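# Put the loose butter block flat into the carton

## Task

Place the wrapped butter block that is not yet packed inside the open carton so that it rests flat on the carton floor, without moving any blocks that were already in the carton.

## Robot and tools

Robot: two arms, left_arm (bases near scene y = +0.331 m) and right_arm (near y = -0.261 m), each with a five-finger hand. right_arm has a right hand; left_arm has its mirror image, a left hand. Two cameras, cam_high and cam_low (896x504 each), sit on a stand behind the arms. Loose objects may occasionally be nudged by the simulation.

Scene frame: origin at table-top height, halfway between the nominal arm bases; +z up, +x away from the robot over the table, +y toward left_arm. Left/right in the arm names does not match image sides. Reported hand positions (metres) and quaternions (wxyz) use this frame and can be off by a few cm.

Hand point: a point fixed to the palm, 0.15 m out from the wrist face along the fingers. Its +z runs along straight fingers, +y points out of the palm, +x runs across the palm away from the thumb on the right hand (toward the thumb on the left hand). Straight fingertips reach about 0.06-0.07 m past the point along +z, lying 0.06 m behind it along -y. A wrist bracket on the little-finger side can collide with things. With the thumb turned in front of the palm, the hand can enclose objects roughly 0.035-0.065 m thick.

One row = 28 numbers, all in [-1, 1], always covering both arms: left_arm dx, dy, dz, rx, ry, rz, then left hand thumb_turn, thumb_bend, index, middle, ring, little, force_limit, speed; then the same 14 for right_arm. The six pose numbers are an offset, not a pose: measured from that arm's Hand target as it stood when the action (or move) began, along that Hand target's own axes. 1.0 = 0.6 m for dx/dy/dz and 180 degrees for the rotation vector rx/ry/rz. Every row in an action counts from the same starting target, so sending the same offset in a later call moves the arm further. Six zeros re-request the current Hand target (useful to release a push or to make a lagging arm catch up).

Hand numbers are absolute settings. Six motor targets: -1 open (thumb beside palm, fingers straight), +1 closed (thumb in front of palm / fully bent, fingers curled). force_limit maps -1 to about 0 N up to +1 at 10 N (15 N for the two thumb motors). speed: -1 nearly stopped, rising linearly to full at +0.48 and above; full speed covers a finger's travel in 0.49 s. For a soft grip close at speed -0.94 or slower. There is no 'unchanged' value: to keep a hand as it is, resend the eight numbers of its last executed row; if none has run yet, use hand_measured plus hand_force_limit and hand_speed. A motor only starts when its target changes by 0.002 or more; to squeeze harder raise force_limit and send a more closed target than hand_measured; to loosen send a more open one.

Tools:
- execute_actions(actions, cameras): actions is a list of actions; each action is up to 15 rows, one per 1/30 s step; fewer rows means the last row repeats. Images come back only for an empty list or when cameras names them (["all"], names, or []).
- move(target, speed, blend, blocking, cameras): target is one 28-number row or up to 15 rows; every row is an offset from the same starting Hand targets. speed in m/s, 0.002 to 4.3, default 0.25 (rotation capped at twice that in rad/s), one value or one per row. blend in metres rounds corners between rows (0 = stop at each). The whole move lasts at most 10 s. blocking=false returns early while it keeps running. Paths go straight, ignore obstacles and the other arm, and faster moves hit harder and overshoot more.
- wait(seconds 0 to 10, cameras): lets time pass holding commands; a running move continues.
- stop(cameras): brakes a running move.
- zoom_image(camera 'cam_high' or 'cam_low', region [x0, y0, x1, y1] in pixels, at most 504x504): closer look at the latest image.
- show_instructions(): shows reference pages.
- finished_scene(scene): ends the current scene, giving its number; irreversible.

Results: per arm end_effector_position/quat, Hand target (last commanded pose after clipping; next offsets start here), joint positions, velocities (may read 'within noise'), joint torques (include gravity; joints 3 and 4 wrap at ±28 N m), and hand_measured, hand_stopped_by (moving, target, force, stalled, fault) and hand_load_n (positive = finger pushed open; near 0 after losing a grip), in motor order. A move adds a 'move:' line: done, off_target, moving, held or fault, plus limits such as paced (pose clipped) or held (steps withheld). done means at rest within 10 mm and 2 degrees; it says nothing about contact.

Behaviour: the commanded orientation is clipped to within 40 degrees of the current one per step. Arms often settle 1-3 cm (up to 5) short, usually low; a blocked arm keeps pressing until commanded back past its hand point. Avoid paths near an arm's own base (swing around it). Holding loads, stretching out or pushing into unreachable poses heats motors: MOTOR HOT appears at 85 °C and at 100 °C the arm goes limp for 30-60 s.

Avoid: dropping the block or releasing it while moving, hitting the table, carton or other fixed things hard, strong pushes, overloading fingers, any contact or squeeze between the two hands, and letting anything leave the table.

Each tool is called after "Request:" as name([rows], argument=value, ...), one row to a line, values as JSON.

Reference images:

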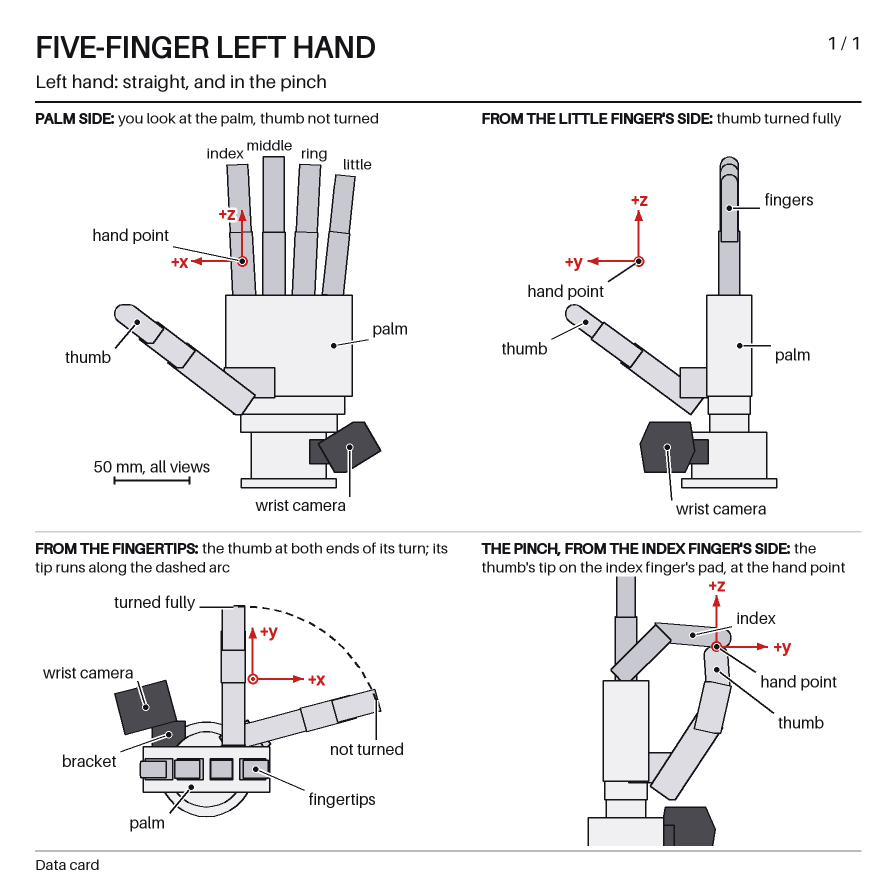

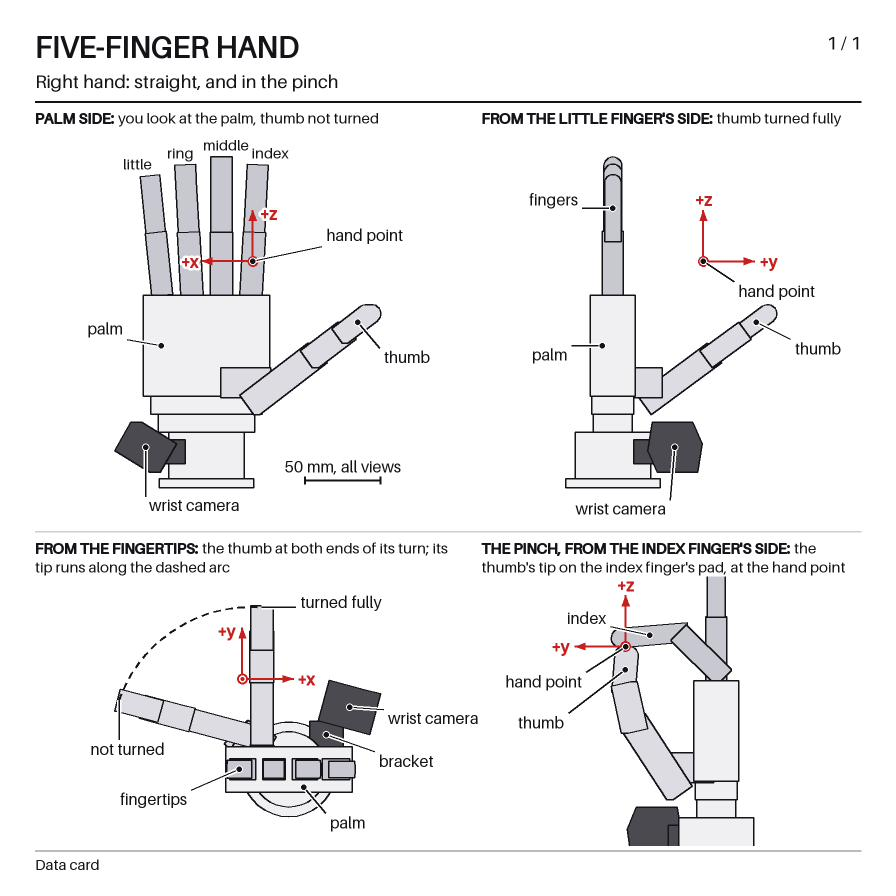

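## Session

Request:
execute_actions(actions=[])

Request:
zoom_image(camera="cam_high", region=[340, 30, 680, 320])

Scene clock: 0.00 s.
left_arm: end_effector_position=(+0.5416, +0.4803, +0.1427) hand_measured=(-1.000, -1.000, -1.000, -1.000, -1.000, -1.000) hand_load_n=(+0.0, +0.0, +0.0, +0.0, +0.0, +0.0) hand_stopped_by=(target, target, target, target, target, target) hand_force_limit=0.00 hand_speed=-0.80 end_effector_quat_wxyz=(+0.635, -0.345, +0.574, -0.384) | right_arm: end_effector_position=(+0.6329, +0.0659, +0.3064) hand_measured=(-1.000, -1.000, -1.000, -1.000, -1.000, -1.000) hand_load_n=(+0.5, +0.0, +0.0, +0.0, +0.0, +0.0) hand_stopped_by=(target, target, target, target, target, target) hand_force_limit=0.00 hand_speed=-0.80 end_effector_quat_wxyz=(+0.313, -0.195, +0.868, -0.332)
Joint positions: left_arm=[0.388 1.639 0.637 1.113 0.387 0.444] | right_arm=[0.612 1.973 2.136 -1.248 0.85 1.493]
Joint velocities: within noise
Joint torques (N m): no reading
Heat: left arm: hottest shoulder 26 °C; right arm: hottest waist 27 °C.
Hand target: left_arm +0.5479, +0.4829, +0.1539; +0.644, -0.337, +0.568, -0.386 | right_arm +0.6364, +0.0683, +0.3157; +0.322, -0.190, +0.868, -0.328

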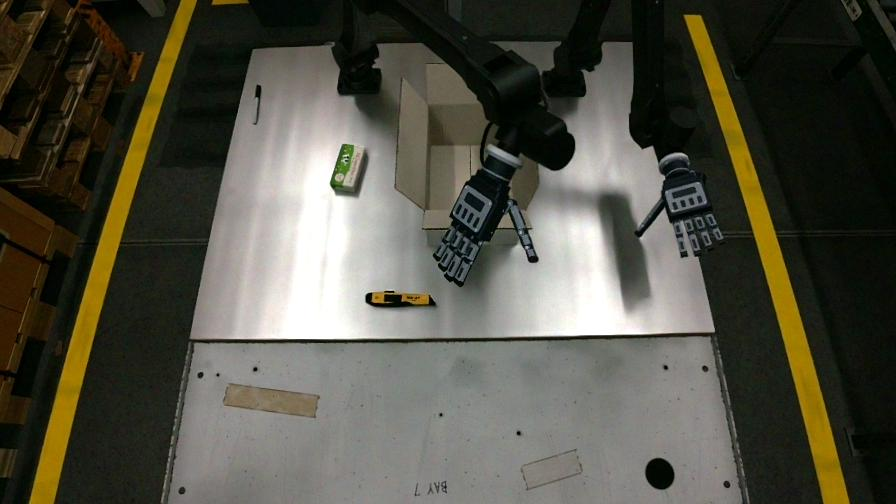

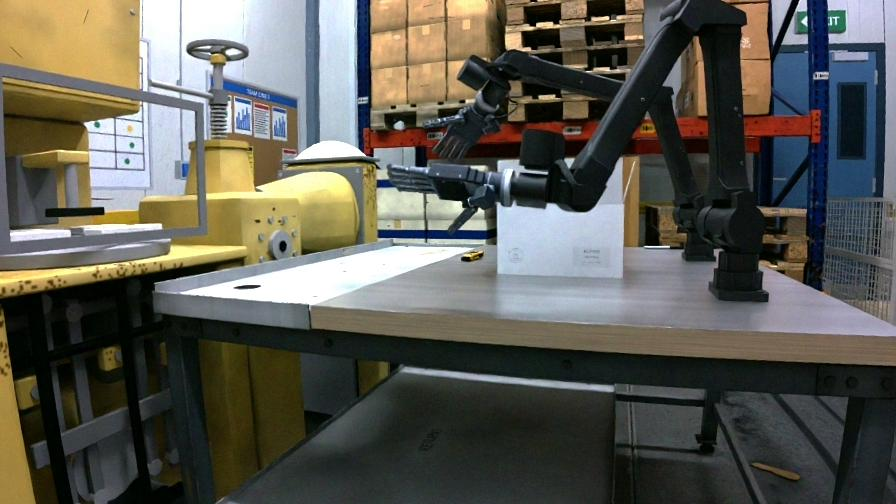

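Scaled by 1.482 from the camera's 896x504 image, which has a finer 1280x720 frame.

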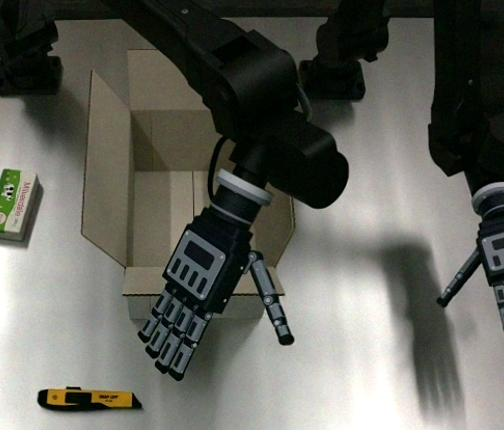

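Request:
zoom_image(camera="cam_high", region=[315, 130, 385, 210])

Scaled by 6.300 from the camera's 896x504 image, which has a finer 1280x720 frame.

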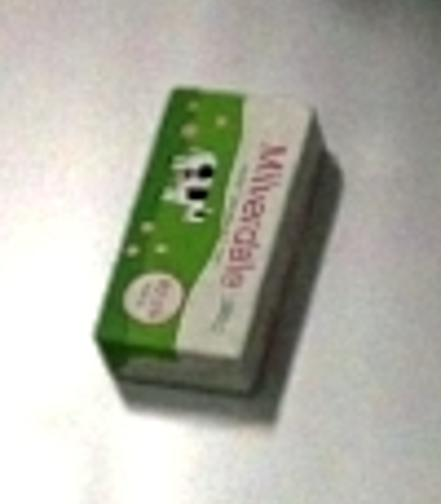

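Request:
move([
  [0,0,0,0,0,0,-1,-1,-1,-1,-1,-1,0,-0.8, 0.2755,-0.328,0.1445,-0.0565,-0.1729,-0.1793,1,-1,-0.65,-0.65,-0.65,-0.65,0,0],
  [0,0,0,0,0,0,-1,-1,-1,-1,-1,-1,0,-0.8, 0.5642,-0.3357,0.0817,-0.1049,-0.3211,-0.333,1,-1,-0.65,-0.65,-0.65,-0.65,0,0],
  [0,0,0,0,0,0,-1,-1,-1,-1,-1,-1,0,-0.8, 0.7262,-0.1717,0.1102,-0.1485,-0.4545,-0.4713,1,-1,-0.65,-0.65,-0.65,-0.65,0,0],
], speed=0.3, blend=[0.05,0.05,0], cameras=["all"])

Request:
zoom_image(camera="cam_high", region=[300, 40, 560, 260])

Scene clock: 10.10 s.
left_arm: end_effector_position=(+0.5416, +0.4803, +0.1427) hand_measured=(-1.000, -1.000, -1.000, -1.000, -1.000, -1.000) hand_load_n=(-0.5, +0.0, +0.0, +0.0, +0.0, +0.0) hand_stopped_by=(target, target, target, target, target, target) hand_force_limit=0.00 hand_speed=-0.80 end_effector_quat_wxyz=(+0.635, -0.345, +0.574, -0.384) | right_arm: end_effector_position=(+0.3781, -0.2723, +0.1618) hand_measured=(+1.000, -1.000, -0.650, -0.650, -0.650, -0.650) hand_load_n=(+0.0, +0.0, +0.0, +0.0, +0.5, +0.0) hand_stopped_by=(target, target, target, target, target, target) hand_force_limit=0.00 hand_speed=0.00 end_effector_quat_wxyz=(-0.433, +0.877, -0.192, +0.084)
Joint positions: left_arm=[0.388 1.639 0.637 1.113 0.387 0.444] | right_arm=[-0.285 1.484 1.184 -1.145 -0.908 -1.388]
Joint torques (N m): left_arm=[1.49 -11.05 7.66 2.29 -0.11 -0.05] | right_arm=[0.91 -11.81 8.72 0.31 -0.51 -0.12]
Heat: left arm: hottest shoulder 27 °C; right arm: hottest elbow 29 °C.
Hand target: left_arm +0.5479, +0.4829, +0.1539; +0.644, -0.337, +0.568, -0.386 | right_arm +0.3795, -0.2704, +0.1601; -0.432, +0.879, -0.186, +0.080
Off the commanded pose: left_arm 0.013 m, 1 deg | right_arm 0.003 m, 1 deg.
move: off_target (left_arm)

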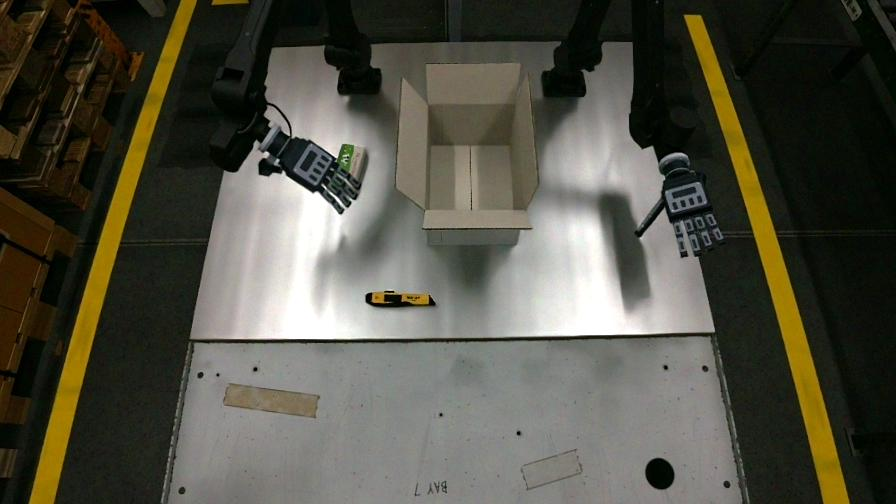

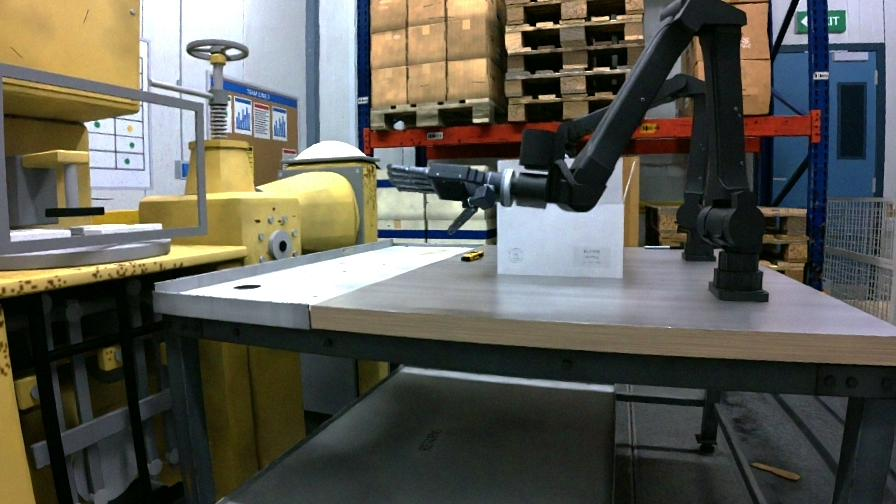

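Scaled by 1.938 from the camera's 896x504 image, which has a finer 1280x720 frame.

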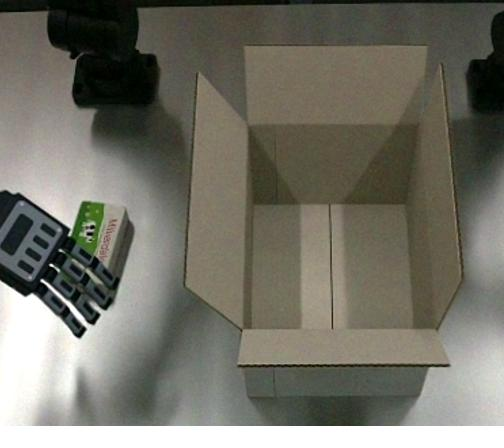

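Request:
move(target=[0,0,0,0,0,0,-1,-1,-1,-1,-1,-1,0,-0.8, -0.2012,0.1533,0.0135,-0.0123,-0.0399,-0.0405,1,-1,-0.65,-0.65,-0.65,-0.65,0,0], speed=0.15, cameras=["cam_high"])

Request:
zoom_image(camera="cam_high", region=[250, 90, 400, 220])

Scene clock: 13.70 s.
left_arm: end_effector_position=(+0.5416, +0.4803, +0.1427) hand_measured=(-1.000, -1.000, -1.000, -1.000, -1.000, -1.000) hand_load_n=(+0.0, +0.0, +0.0, +0.0, +0.0, +0.0) hand_stopped_by=(target, target, target, target, target, target) hand_force_limit=0.00 hand_speed=-0.80 end_effector_quat_wxyz=(+0.635, -0.345, +0.574, -0.384) | right_arm: end_effector_position=(+0.2477, -0.2654, +0.0819) hand_measured=(+1.000, -1.000, -0.650, -0.650, -0.650, -0.650) hand_load_n=(+0.0, +0.0, +0.0, +0.0, +0.0, +0.0) hand_stopped_by=(target, target, target, target, target, target) hand_force_limit=0.00 hand_speed=0.00 end_effector_quat_wxyz=(-0.421, +0.899, -0.107, +0.044)
Joint positions: left_arm=[0.388 1.639 0.637 1.113 0.387 0.444] | right_arm=[-0.349 1.356 0.836 -1.229 -0.861 -1.79]
Joint torques (N m): left_arm=[1.38 -11.16 7.57 2.36 -0.1 -0.04] | right_arm=[-0.15 -9.29 7.09 -0.2 -0.52 -0.06]
Heat: left arm: hottest elbow 28 °C; right arm: hottest elbow 29 °C.
Hand target: left_arm +0.5479, +0.4829, +0.1539; +0.644, -0.337, +0.568, -0.386 | right_arm +0.2473, -0.2678, +0.0850; -0.420, +0.900, -0.104, +0.048
Off the commanded pose: left_arm 0.013 m, 1 deg | right_arm 0.004 m, 1 deg.
move: off_target (left_arm)
Images, in order (width x height): cam_high 896x504.

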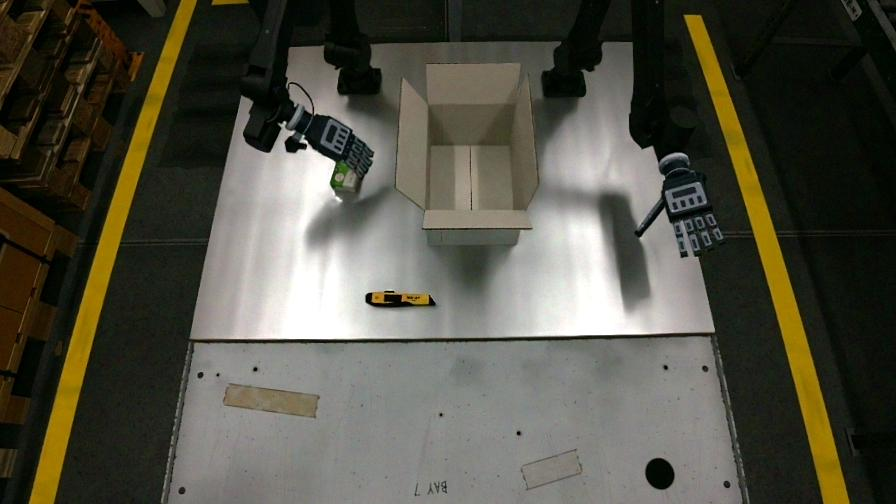

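Scaled by 3.360 from the camera's 896x504 image, which has a finer 1280x720 frame.

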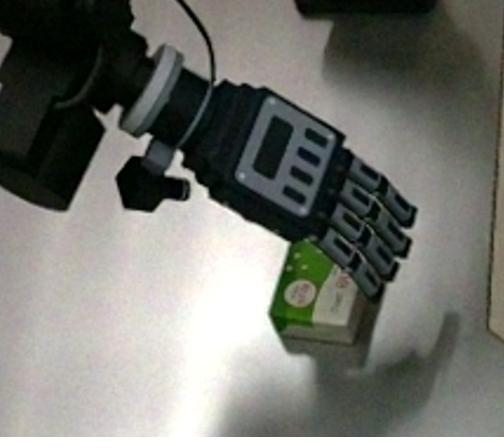

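Request:
move(target=[0,0,0,0,0,0,-1,-1,-1,-1,-1,-1,0,-0.8, 0.0022,0.0787,0.0488,0,0,0,1,-1,-0.65,-0.65,-0.65,-0.65,0,0], speed=0.06, cameras=["cam_high"])

Request:
zoom_image(camera="cam_high", region=[300, 110, 400, 210])

Scene clock: 16.27 s.
left_arm: end_effector_position=(+0.5416, +0.4803, +0.1427) hand_measured=(-1.000, -1.000, -1.000, -1.000, -1.000, -1.000) hand_load_n=(+0.0, +0.0, +0.0, +0.0, +0.0, +0.0) hand_stopped_by=(target, target, target, target, target, target) hand_force_limit=0.00 hand_speed=-0.80 end_effector_quat_wxyz=(+0.635, -0.345, +0.574, -0.384) | right_arm: end_effector_position=(+0.2456, -0.2725, +0.0339) hand_measured=(+1.000, -1.000, -0.650, -0.650, -0.650, -0.650) hand_load_n=(+0.0, +0.0, +0.0, +0.0, +0.0, +0.0) hand_stopped_by=(target, target, target, target, target, target) hand_force_limit=0.00 hand_speed=0.00 end_effector_quat_wxyz=(-0.422, +0.899, -0.107, +0.045)
Joint positions: left_arm=[0.388 1.639 0.637 1.113 0.387 0.444] | right_arm=[-0.372 1.447 0.774 -1.102 -0.858 -1.826]
Joint torques (N m): left_arm=[1.55 -11.11 7.42 2.3 -0.11 -0.04] | right_arm=[-0.15 -8.29 5.81 0.54 -0.46 -0.13]
Heat: left arm: hottest elbow 28 °C; right arm: hottest elbow 29 °C.
Hand target: left_arm +0.5479, +0.4829, +0.1539; +0.644, -0.337, +0.568, -0.386 | right_arm +0.2468, -0.2759, +0.0300; -0.420, +0.900, -0.104, +0.048
Off the commanded pose: left_arm 0.013 m, 1 deg | right_arm 0.005 m, 1 deg.
move: off_target (left_arm)
Images, in order (width x height): cam_high 896x504.

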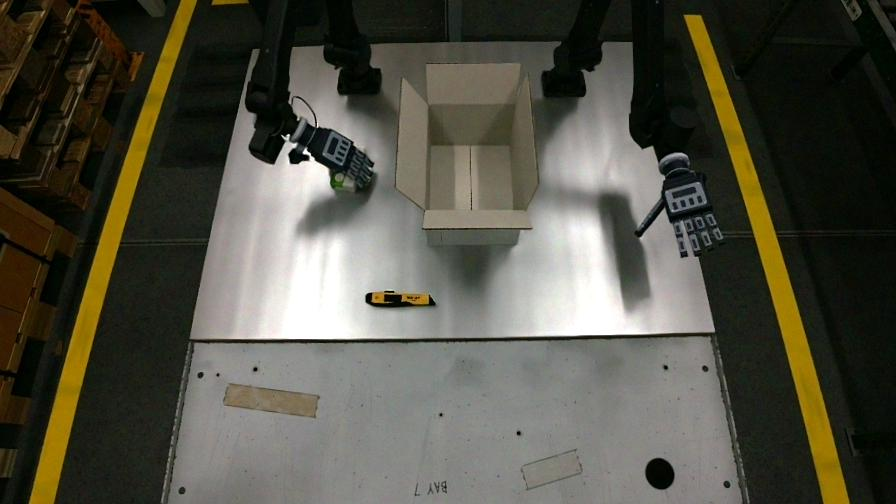

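Scaled by 5.040 from the camera's 896x504 image, which has a finer 1280x720 frame.

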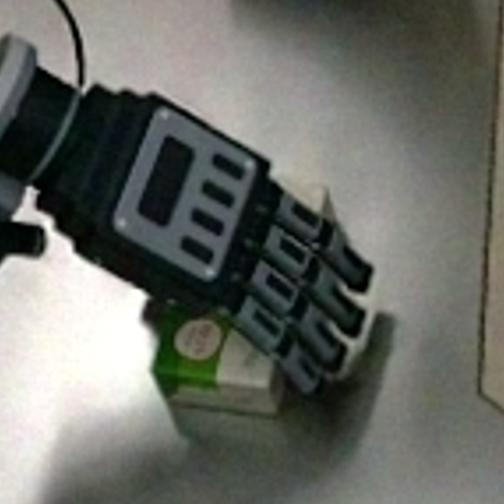

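Request:
move([
  [0,0,0,0,0,0,-1,-1,-1,-1,-1,-1,0,-0.8, 0,0.0077,0.0064,0,0,0,1,-1,-0.65,-0.65,-0.65,-0.65,0,0],
  [0,0,0,0,0,0,-1,-1,-1,-1,-1,-1,0,-0.8, 0,0.0077,0.0064,0,0,0,1,-0.3,0.1,0.1,0.1,0.1,-0.3,-0.9],
], speed=0.04, cameras=["cam_high"])

Request:
zoom_image(camera="cam_high", region=[300, 110, 400, 210])

Scene clock: 19.47 s.
left_arm: end_effector_position=(+0.5416, +0.4803, +0.1427) hand_measured=(-1.000, -1.000, -1.000, -1.000, -1.000, -1.000) hand_load_n=(-0.5, +0.0, +0.0, +0.0, +0.0, +0.0) hand_stopped_by=(target, target, target, target, target, target) hand_force_limit=0.00 hand_speed=-0.80 end_effector_quat_wxyz=(+0.635, -0.345, +0.574, -0.384) | right_arm: end_effector_position=(+0.2468, -0.2730, +0.0286) hand_measured=(+1.000, -0.774, -0.204, -0.214, -0.186, -0.148) hand_load_n=(+3.5, +9.0, +4.0, +1.0, +3.5, +3.5) hand_stopped_by=(target, force, force, force, force, force) hand_force_limit=-0.30 hand_speed=-0.90 end_effector_quat_wxyz=(-0.421, +0.900, -0.104, +0.047)
Joint positions: left_arm=[0.388 1.639 0.637 1.113 0.387 0.444] | right_arm=[-0.372 1.457 0.768 -1.081 -0.858 -1.828]
Joint torques (N m): left_arm=[1.73 -10.81 7.56 2.25 -0.09 -0.06] | right_arm=[-0.21 -8.23 5.85 0.5 -0.46 -0.07]
Heat: left arm: hottest elbow 28 °C; right arm: hottest elbow 29 °C.
Hand target: left_arm +0.5479, +0.4829, +0.1539; +0.644, -0.337, +0.568, -0.386 | right_arm +0.2467, -0.2758, +0.0239; -0.420, +0.900, -0.104, +0.048
Off the commanded pose: left_arm 0.013 m, 1 deg | right_arm 0.005 m, 0 deg.
move: off_target (left_arm)
Images, in order (width x height): cam_high 896x504.

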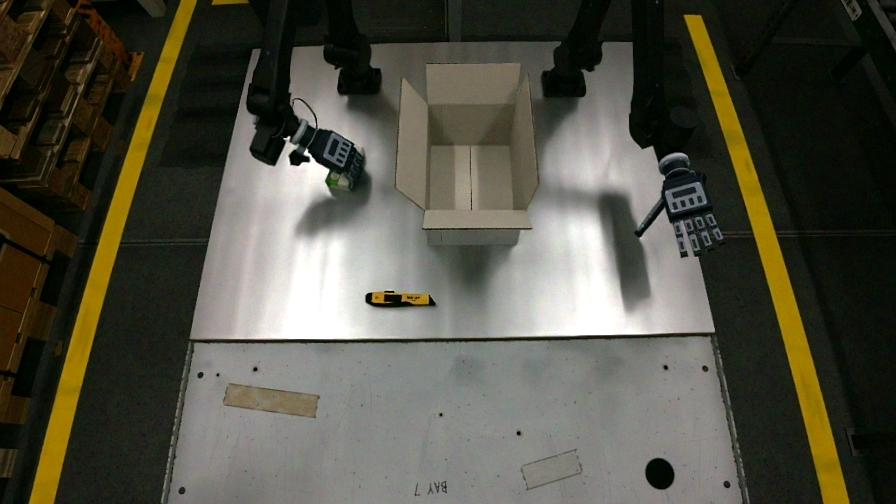

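Scaled by 5.040 from the camera's 896x504 image, which has a finer 1280x720 frame.

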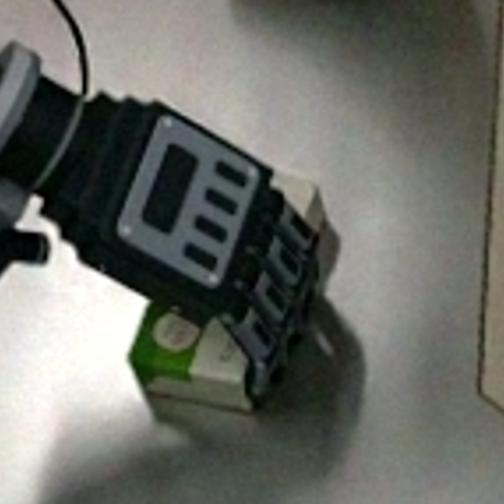

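Request:
move(target=[0,0,0,0,0,0,-1,-1,-1,-1,-1,-1,0,-0.8, 0.0708,-0.117,-0.0993,-0.0042,0.0161,-0.0192,1,-0.3,0.1,0.1,0.1,0.1,-0.3,-0.9], speed=0.08, cameras=["all"])

Request:
zoom_image(camera="cam_high", region=[280, 90, 400, 210])

Scene clock: 25.77 s.
left_arm: end_effector_position=(+0.5416, +0.4803, +0.1427) hand_measured=(-1.000, -1.000, -1.000, -1.000, -1.000, -1.000) hand_load_n=(-0.5, +0.0, +0.0, +0.0, +0.0, +0.0) hand_stopped_by=(target, target, target, target, target, target) hand_force_limit=0.00 hand_speed=-0.80 end_effector_quat_wxyz=(+0.635, -0.345, +0.574, -0.384) | right_arm: end_effector_position=(+0.2745, -0.2840, +0.0980) hand_measured=(+1.000, -0.774, -0.204, -0.214, -0.186, -0.148) hand_load_n=(+4.5, +9.0, +4.5, +1.0, +3.5, +3.5) hand_stopped_by=(target, force, force, force, force, force) hand_force_limit=-0.30 hand_speed=-0.90 end_effector_quat_wxyz=(-0.413, +0.903, -0.093, +0.068)
Joint positions: left_arm=[0.388 1.639 0.637 1.113 0.387 0.444] | right_arm=[-0.368 1.381 0.918 -1.254 -0.854 -1.825]
Joint torques (N m): left_arm=[1.61 -11.16 7.65 2.43 -0.11 -0.03] | right_arm=[0.91 -10.64 10.61 -0.21 -0.73 0.12]
Heat: left arm: hottest elbow 28 °C; right arm: hottest elbow 29 °C.
Hand target: left_arm +0.5479, +0.4829, +0.1539; +0.644, -0.337, +0.568, -0.386 | right_arm +0.2881, -0.2861, +0.1160; -0.410, +0.904, -0.088, +0.083
Off the commanded pose: left_arm 0.013 m, 1 deg | right_arm 0.023 m, 2 deg.
move: off_target (left_arm, right_arm)

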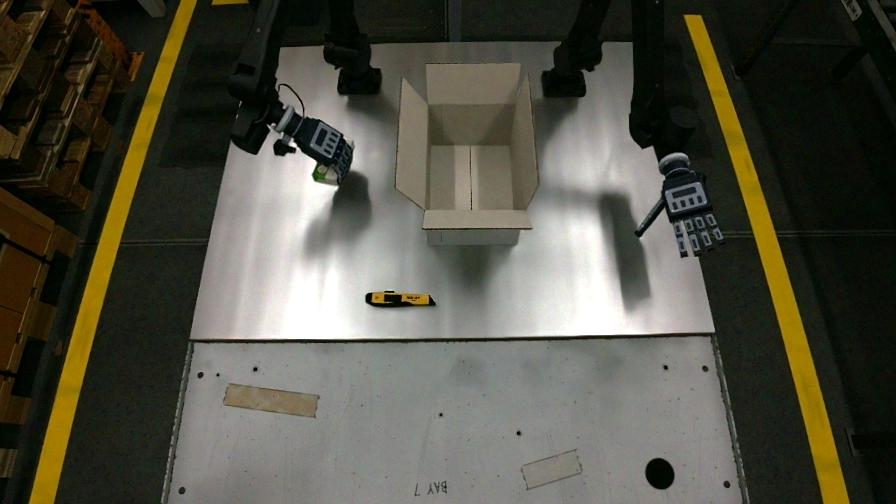

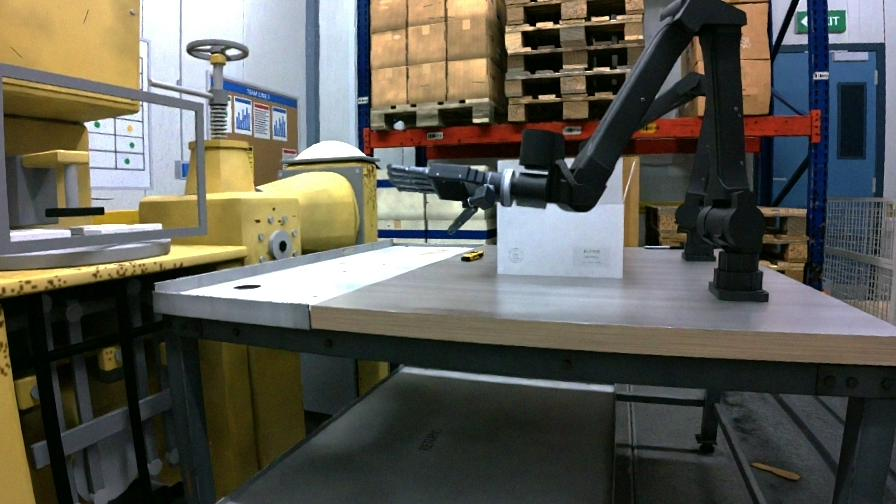

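Scaled by 4.200 from the camera's 896x504 image, which has a finer 1280x720 frame.

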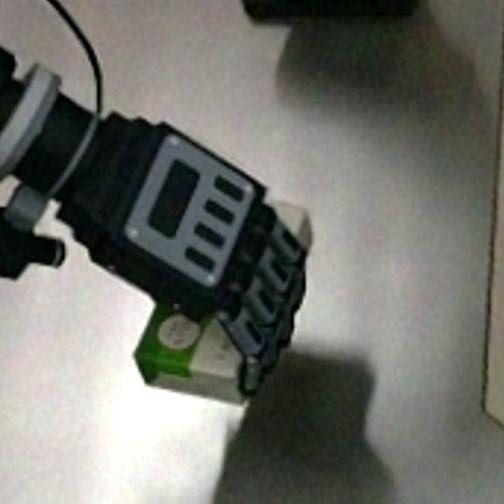

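Request:
move([
  [0,0,0,0,0,0,-1,-1,-1,-1,-1,-1,0,-0.8, 0.1135,-0.2388,-0.1292,0.006,0.1081,0.1035,1,-0.3,0.1,0.1,0.1,0.1,-0.3,-0.9],
  [0,0,0,0,0,0,-1,-1,-1,-1,-1,-1,0,-0.8, 0.0892,-0.5033,-0.1318,0.0128,0.2316,0.2219,1,-0.3,0.1,0.1,0.1,0.1,-0.3,-0.9],
  [0,0,0,0,0,0,-1,-1,-1,-1,-1,-1,0,-0.8, 0.0543,-0.7687,0.1892,0.017,0.3088,0.2958,1,-0.3,0.1,0.1,0.1,0.1,-0.3,-0.9],
], speed=0.2, blend=[0.04,0.04,0], cameras=["all"])

Request:
zoom_image(camera="cam_high", region=[380, 40, 560, 220])

Scene clock: 32.03 s.
left_arm: end_effector_position=(+0.5416, +0.4803, +0.1427) hand_measured=(-1.000, -1.000, -1.000, -1.000, -1.000, -1.000) hand_load_n=(+0.0, +0.0, +0.0, +0.0, -0.5, +0.0) hand_stopped_by=(target, target, target, target, target, target) hand_force_limit=0.00 hand_speed=-0.80 end_effector_quat_wxyz=(+0.635, -0.345, +0.574, -0.384) | right_arm: end_effector_position=(+0.3800, +0.0852, +0.3524) hand_measured=(+1.000, -0.774, -0.204, -0.214, -0.186, -0.148) hand_load_n=(+4.5, +9.0, +4.5, +1.0, +3.5, +3.0) hand_stopped_by=(target, force, force, force, force, force) hand_force_limit=-0.30 hand_speed=-0.90 end_effector_quat_wxyz=(-0.306, +0.645, -0.634, +0.296)
Joint positions: left_arm=[0.388 1.639 0.637 1.113 0.387 0.444] | right_arm=[0.802 1.388 1.553 -1.011 0.555 0.545]
Joint torques (N m): left_arm=[1.96 -10.7 7.66 2.52 -0.11 -0.04] | right_arm=[0.09 -14.51 14.46 1.44 0.54 0.2]
Heat: left arm: hottest elbow 29 °C; right arm: hottest elbow 30 °C.
Hand target: left_arm +0.5479, +0.4829, +0.1539; +0.644, -0.337, +0.568, -0.386 | right_arm +0.3867, +0.0882, +0.3933; -0.339, +0.622, -0.640, +0.297
Off the commanded pose: left_arm 0.013 m, 1 deg | right_arm 0.041 m, 5 deg.
move: off_target (left_arm, right_arm)

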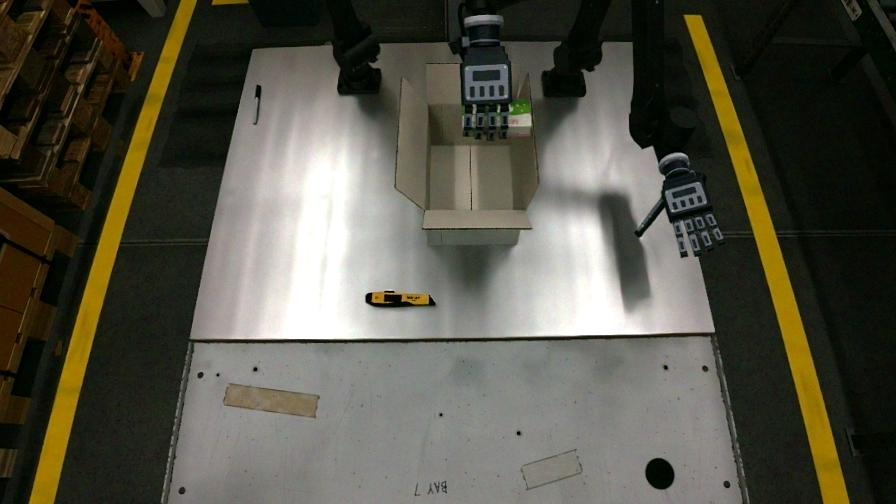

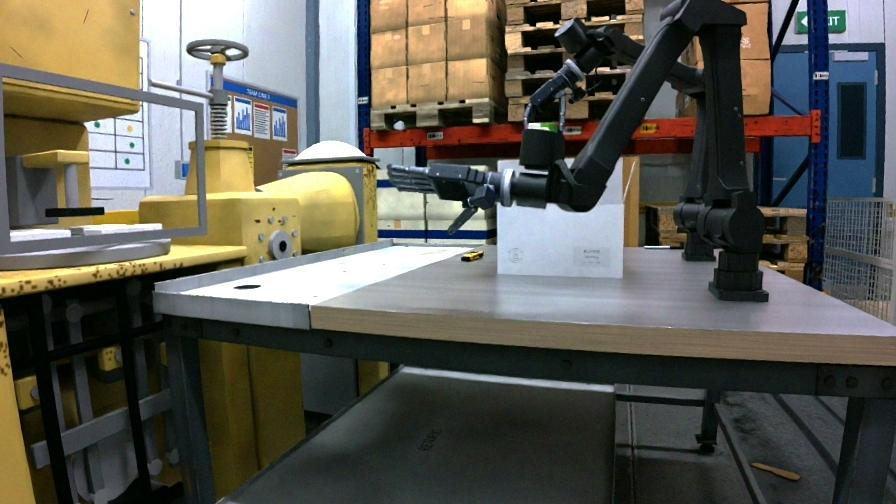

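Scaled by 2.800 from the camera's 896x504 image, which has a finer 1280x720 frame.

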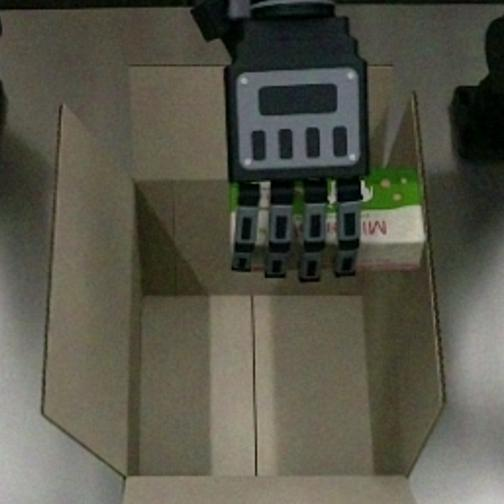

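Request:
move(target=[0,0,0,0,0,0,-1,-1,-1,-1,-1,-1,0,-0.8, 0.0443,0.2903,0.2147,-0.0102,0.0065,-0.0076,1,-0.3,0.1,0.1,0.1,0.1,-0.3,-0.9], speed=0.12, cameras=["cam_high"])

Request:
zoom_image(camera="cam_high", region=[380, 40, 560, 220])

Scene clock: 35.63 s.
left_arm: end_effector_position=(+0.5416, +0.4803, +0.1427) hand_measured=(-1.000, -1.000, -1.000, -1.000, -1.000, -1.000) hand_load_n=(+0.0, +0.0, +0.0, +0.0, +0.0, -0.5) hand_stopped_by=(target, target, target, target, target, target) hand_force_limit=0.00 hand_speed=-0.80 end_effector_quat_wxyz=(+0.635, -0.345, +0.574, -0.384) | right_arm: end_effector_position=(+0.3773, +0.0718, +0.1610) hand_measured=(+1.000, -0.774, -0.204, -0.214, -0.186, -0.148) hand_load_n=(+4.5, +9.0, +4.5, +1.0, +3.0, +3.0) hand_stopped_by=(target, force, force, force, force, force) hand_force_limit=-0.30 hand_speed=-0.90 end_effector_quat_wxyz=(-0.299, +0.644, -0.639, +0.296)
Joint positions: left_arm=[0.388 1.639 0.637 1.113 0.387 0.444] | right_arm=[0.786 1.41 1.072 -0.519 0.548 0.545]
Joint torques (N m): left_arm=[2.02 -11.16 7.56 2.4 -0.11 -0.03] | right_arm=[-0.15 -13.68 9.65 2.58 0.33 0.01]
Heat: left arm: hottest elbow 29 °C; right arm: hottest elbow 31 °C.
Hand target: left_arm +0.5479, +0.4829, +0.1539; +0.644, -0.337, +0.568, -0.386 | right_arm +0.3868, +0.0757, +0.1754; -0.319, +0.632, -0.641, +0.297
Off the commanded pose: left_arm 0.013 m, 1 deg | right_arm 0.018 m, 3 deg.
move: off_target (left_arm, right_arm)
Images, in order (width x height): cam_high 896x504.

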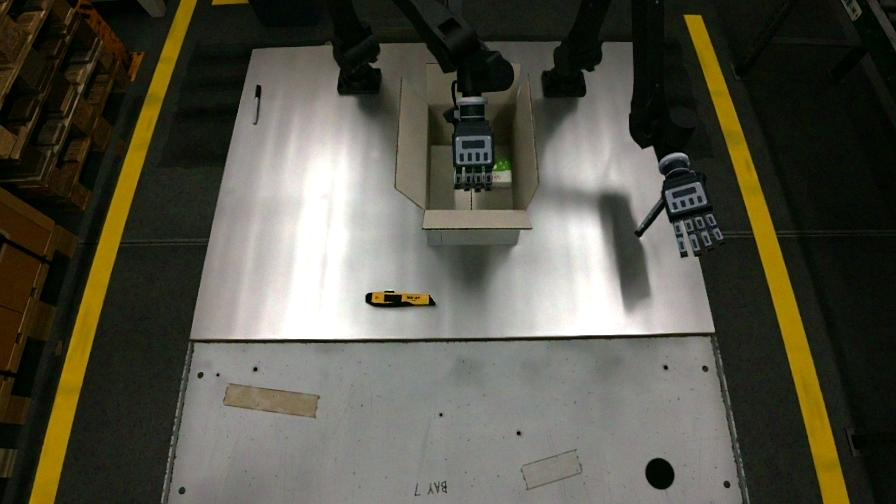

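Scaled by 2.800 from the camera's 896x504 image, which has a finer 1280x720 frame.

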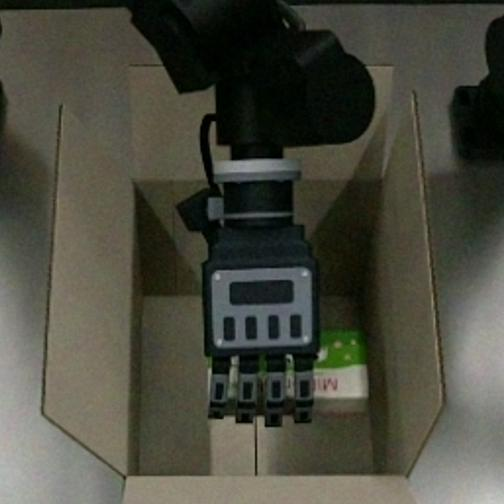

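Request:
move(target=[0,0,0,0,0,0,-1,-1,-1,-1,-1,-1,0,-0.8, 0.001,0.1387,0.1098,0,0,0,1,-0.3,0.1,0.1,0.1,0.1,-0.3,-0.9], speed=0.1, cameras=["cam_high"])

Request:
zoom_image(camera="cam_high", region=[380, 40, 560, 220])

Scene clock: 38.13 s.
left_arm: end_effector_position=(+0.5416, +0.4803, +0.1427) hand_measured=(-1.000, -1.000, -1.000, -1.000, -1.000, -1.000) hand_load_n=(+0.0, +0.0, +0.0, +0.0, +0.0, +0.0) hand_stopped_by=(target, target, target, target, target, target) hand_force_limit=0.00 hand_speed=-0.80 end_effector_quat_wxyz=(+0.635, -0.345, +0.574, -0.384) | right_arm: end_effector_position=(+0.3779, +0.0724, +0.0575) hand_measured=(+1.000, -0.774, -0.204, -0.214, -0.186, -0.148) hand_load_n=(+4.5, +9.0, +4.5, +1.0, +3.5, +3.5) hand_stopped_by=(target, force, force, force, force, force) hand_force_limit=-0.30 hand_speed=-0.90 end_effector_quat_wxyz=(-0.301, +0.643, -0.639, +0.296)
Joint positions: left_arm=[0.388 1.639 0.637 1.113 0.387 0.444] | right_arm=[0.786 1.548 0.915 -0.222 0.548 0.545]
Joint torques (N m): left_arm=[1.44 -10.87 7.5 2.4 -0.12 -0.08] | right_arm=[0.21 -14.04 8.39 2.58 0.45 0.05]
Heat: left arm: hottest elbow 29 °C; right arm: hottest elbow 31 °C.
Hand target: left_arm +0.5479, +0.4829, +0.1539; +0.644, -0.337, +0.568, -0.386 | right_arm +0.3868, +0.0786, +0.0693; -0.319, +0.632, -0.641, +0.297
Off the commanded pose: left_arm 0.013 m, 1 deg | right_arm 0.016 m, 3 deg.
move: off_target (left_arm, right_arm)
Images, in order (width x height): cam_high 896x504.

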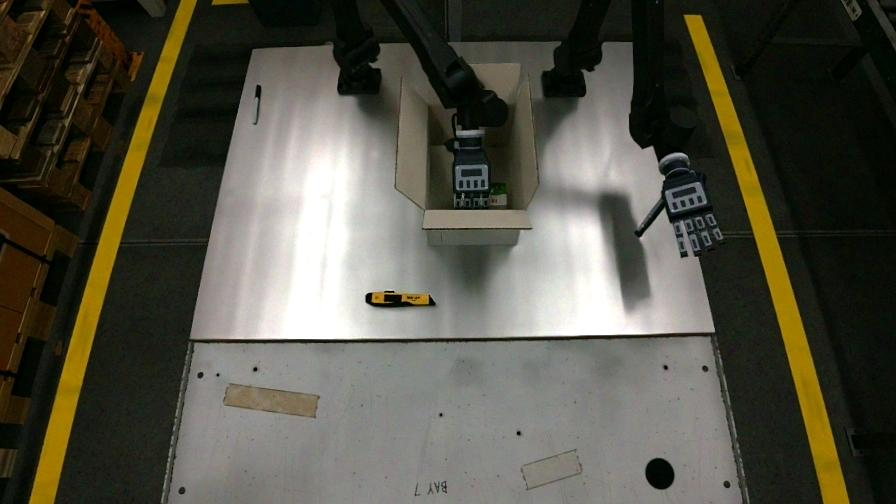

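Scaled by 2.800 from the camera's 896x504 image, which has a finer 1280x720 frame.

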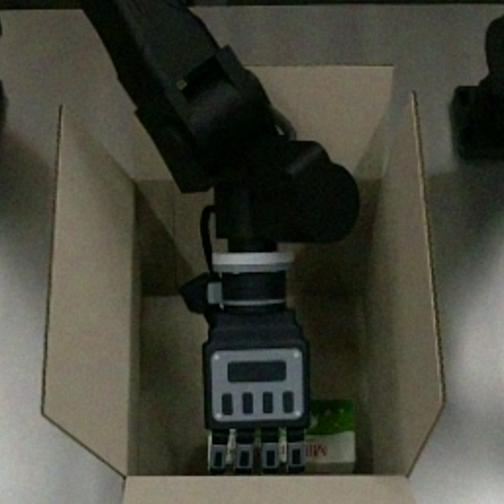

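Request:
move(target=[0,0,0,0,0,0,-1,-1,-1,-1,-1,-1,0,-0.8, 0,0.0275,0.0217,0,0,0,1,-0.3,0.1,0.1,0.1,0.1,-0.3,-0.9], speed=0.04)

Request:
move(target=[0,0,0,0,0,0,-1,-1,-1,-1,-1,-1,0,-0.8, 0,0.0065,0.0052,0,0,0,1,-0.3,0.1,0.1,0.1,0.1,-0.3,-0.9], speed=0.03)

Scene clock: 39.50 s.
left_arm: end_effector_position=(+0.5416, +0.4803, +0.1427) hand_measured=(-1.000, -1.000, -1.000, -1.000, -1.000, -1.000) hand_load_n=(+0.0, +0.0, +0.0, +0.0, +0.0, +0.0) hand_stopped_by=(target, target, target, target, target, target) hand_force_limit=0.00 hand_speed=-0.80 end_effector_quat_wxyz=(+0.635, -0.345, +0.574, -0.384) | right_arm: end_effector_position=(+0.3790, +0.0734, +0.0395) hand_measured=(+1.000, -0.774, -0.204, -0.214, -0.186, -0.148) hand_load_n=(+4.5, +9.5, +4.5, +1.0, +3.5, +3.0) hand_stopped_by=(target, force, force, force, force, force) hand_force_limit=-0.30 hand_speed=-0.90 end_effector_quat_wxyz=(-0.303, +0.642, -0.639, +0.296)
Joint positions: left_arm=[0.388 1.639 0.637 1.113 0.387 0.444] | right_arm=[0.786 1.583 0.894 -0.162 0.548 0.545]
Joint torques (N m): left_arm=[1.55 -11.4 7.62 2.35 -0.11 -0.05] | right_arm=[0.26 -13.86 7.97 2.58 0.47 0.06]
Heat: left arm: hottest elbow 29 °C; right arm: hottest elbow 31 °C.
Hand target: left_arm +0.5479, +0.4829, +0.1539; +0.644, -0.337, +0.568, -0.386 | right_arm +0.3868, +0.0793, +0.0483; -0.319, +0.632, -0.641, +0.297
Off the commanded pose: left_arm 0.013 m, 1 deg | right_arm 0.013 m, 2 deg.
move: off_target (left_arm, right_arm)

Scene clock: 40.30 s.
left_arm: end_effector_position=(+0.5416, +0.4803, +0.1427) hand_measured=(-1.000, -1.000, -1.000, -1.000, -1.000, -1.000) hand_load_n=(+0.0, +0.0, +0.0, -0.5, +0.0, +0.0) hand_stopped_by=(target, target, target, target, target, target) hand_force_limit=0.00 hand_speed=-0.80 end_effector_quat_wxyz=(+0.635, -0.345, +0.574, -0.384) | right_arm: end_effector_position=(+0.3810, +0.0753, +0.0388) hand_measured=(+1.000, -0.774, -0.204, -0.214, -0.186, -0.148) hand_load_n=(+4.0, +9.0, +4.5, +1.0, +3.5, +3.5) hand_stopped_by=(target, force, force, force, force, force) hand_force_limit=-0.30 hand_speed=-0.90 end_effector_quat_wxyz=(-0.307, +0.640, -0.639, +0.296)
Joint positions: left_arm=[0.388 1.639 0.637 1.113 0.387 0.444] | right_arm=[0.786 1.588 0.894 -0.148 0.548 0.545]
Joint torques (N m): left_arm=[1.49 -11.22 7.53 2.36 -0.1 -0.06] | right_arm=[0.26 -13.51 7.56 2.61 0.48 0.06]
Heat: left arm: hottest elbow 29 °C; right arm: hottest elbow 31 °C.
Hand target: left_arm +0.5479, +0.4829, +0.1539; +0.644, -0.337, +0.568, -0.386 | right_arm +0.3869, +0.0795, +0.0433; -0.319, +0.632, -0.641, +0.297
Off the commanded pose: left_arm 0.013 m, 1 deg | right_arm 0.009 m, 2 deg.
move: off_target (left_arm)

Request:
wait(seconds=0, cameras=["all"])

Request:
zoom_image(camera="cam_high", region=[420, 120, 540, 240])

Scene clock: 40.67 s.
left_arm: end_effector_position=(+0.5416, +0.4803, +0.1427) hand_measured=(-1.000, -1.000, -1.000, -1.000, -1.000, -1.000) hand_load_n=(+0.0, +0.0, +0.0, +0.0, +0.0, +0.0) hand_stopped_by=(target, target, target, target, target, target) hand_force_limit=0.00 hand_speed=-0.80 end_effector_quat_wxyz=(+0.635, -0.345, +0.574, -0.384) | right_arm: end_effector_position=(+0.3810, +0.0753, +0.0388) hand_measured=(+1.000, -0.774, -0.204, -0.214, -0.186, -0.148) hand_load_n=(+4.5, +9.5, +4.0, +1.0, +3.5, +3.0) hand_stopped_by=(target, force, force, force, force, force) hand_force_limit=-0.30 hand_speed=-0.90 end_effector_quat_wxyz=(-0.307, +0.640, -0.639, +0.296)
Joint positions: left_arm=[0.388 1.639 0.637 1.113 0.387 0.444] | right_arm=[0.786 1.588 0.894 -0.148 0.548 0.545]
Joint torques (N m): left_arm=[1.26 -11.4 7.65 2.32 -0.11 -0.05] | right_arm=[0.32 -13.57 7.57 2.62 0.48 0.06]
Heat: left arm: hottest elbow 29 °C; right arm: hottest elbow 31 °C.
Hand target: left_arm +0.5479, +0.4829, +0.1539; +0.644, -0.337, +0.568, -0.386 | right_arm +0.3869, +0.0795, +0.0433; -0.319, +0.632, -0.641, +0.297
Off the commanded pose: left_arm 0.013 m, 1 deg | right_arm 0.009 m, 2 deg.

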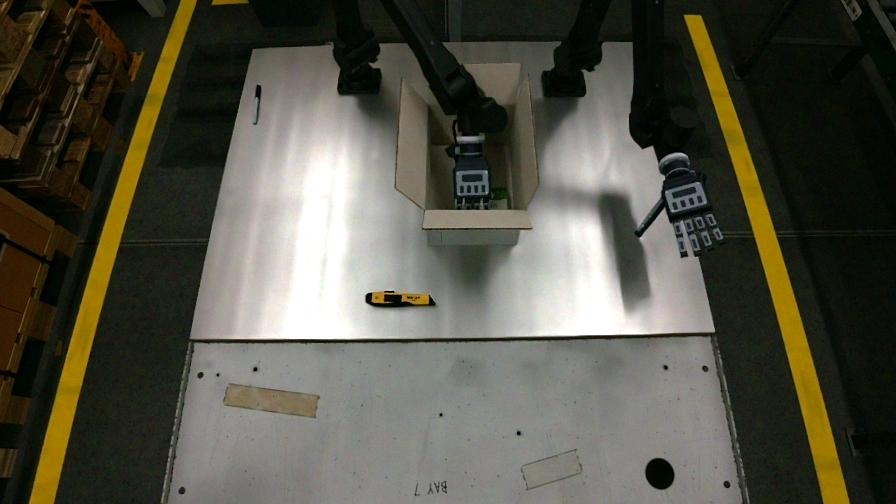

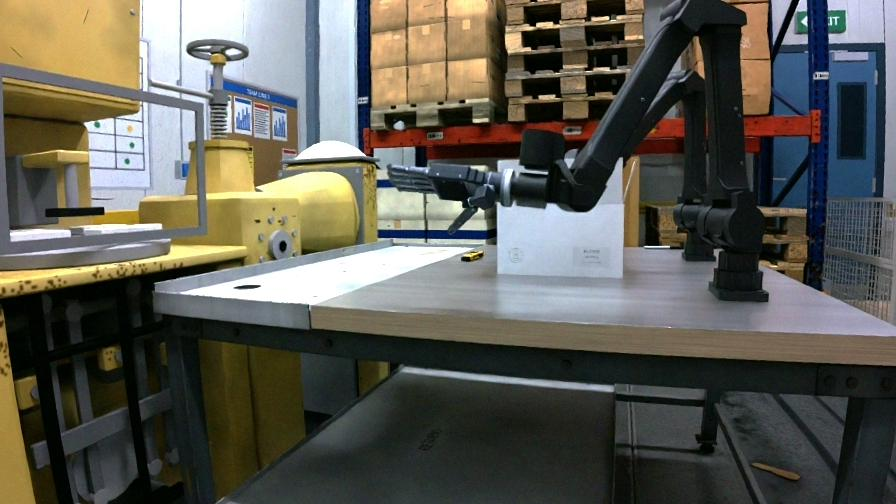

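Scaled by 4.200 from the camera's 896x504 image, which has a finer 1280x720 frame.

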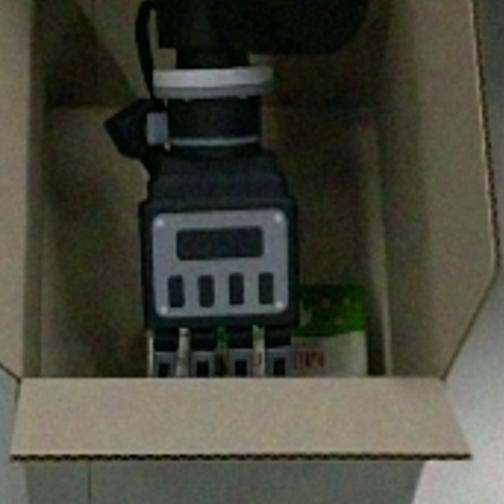

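Request:
move(target=[0,0,0,0,0,0,-1,-1,-1,-1,-1,-1,0,-0.8, 0,0,0,0,0,0,1,-1,-0.42,-0.42,-0.42,-0.4,-0.3,-0.85], speed=0.03, cameras=["cam_high"])

Request:
zoom_image(camera="cam_high", region=[420, 120, 540, 240])

Scene clock: 42.93 s.
left_arm: end_effector_position=(+0.5416, +0.4803, +0.1427) hand_measured=(-1.000, -1.000, -1.000, -1.000, -1.000, -1.000) hand_load_n=(-0.5, +0.0, +0.0, +0.0, +0.0, +0.0) hand_stopped_by=(target, target, target, target, target, target) hand_force_limit=0.00 hand_speed=-0.80 end_effector_quat_wxyz=(+0.635, -0.345, +0.574, -0.384) | right_arm: end_effector_position=(+0.3825, +0.0767, +0.0402) hand_measured=(+1.000, -1.000, -0.420, -0.420, -0.420, -0.400) hand_load_n=(+0.0, +0.0, +0.0, +0.0, +0.0, +0.0) hand_stopped_by=(target, target, target, target, target, target) hand_force_limit=-0.30 hand_speed=-0.85 end_effector_quat_wxyz=(-0.311, +0.638, -0.639, +0.296)
Joint positions: left_arm=[0.388 1.639 0.637 1.113 0.387 0.444] | right_arm=[0.786 1.588 0.894 -0.139 0.548 0.545]
Joint torques (N m): left_arm=[1.61 -10.93 7.61 2.48 -0.13 -0.05] | right_arm=[0.26 -13.51 7.57 2.29 0.47 0.06]
Heat: left arm: hottest elbow 29 °C; right arm: hottest elbow 31 °C.
Hand target: left_arm +0.5479, +0.4829, +0.1539; +0.644, -0.337, +0.568, -0.386 | right_arm +0.3869, +0.0796, +0.0433; -0.319, +0.632, -0.641, +0.297
Off the commanded pose: left_arm 0.013 m, 1 deg | right_arm 0.006 m, 1 deg.
move: off_target (left_arm)
Images, in order (width x height): cam_high 896x504.

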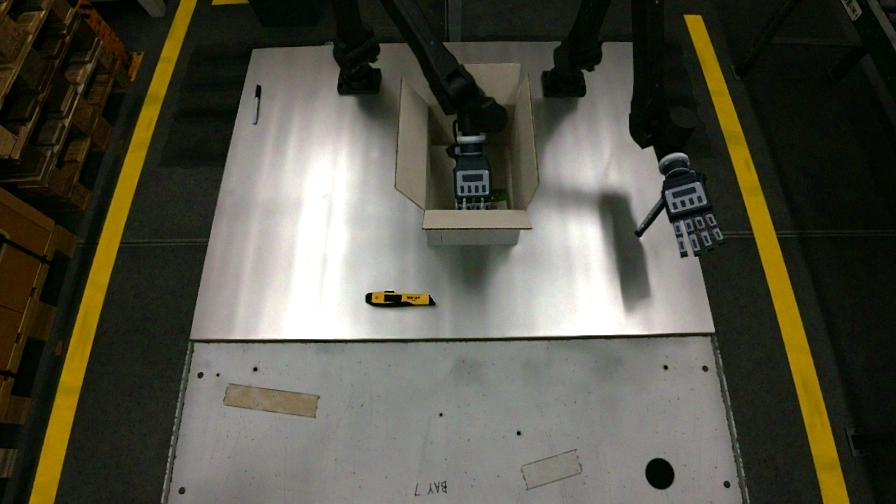

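Scaled by 4.200 from the camera's 896x504 image, which has a finer 1280x720 frame.

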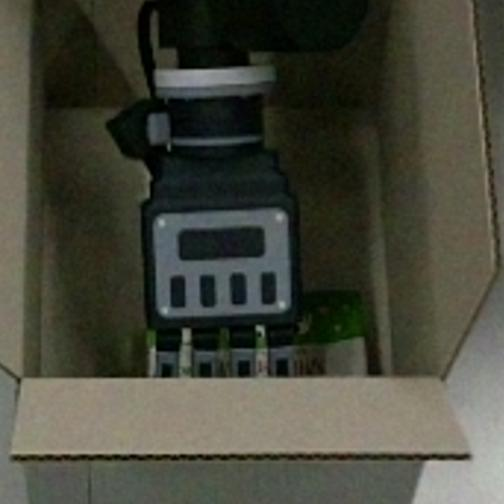

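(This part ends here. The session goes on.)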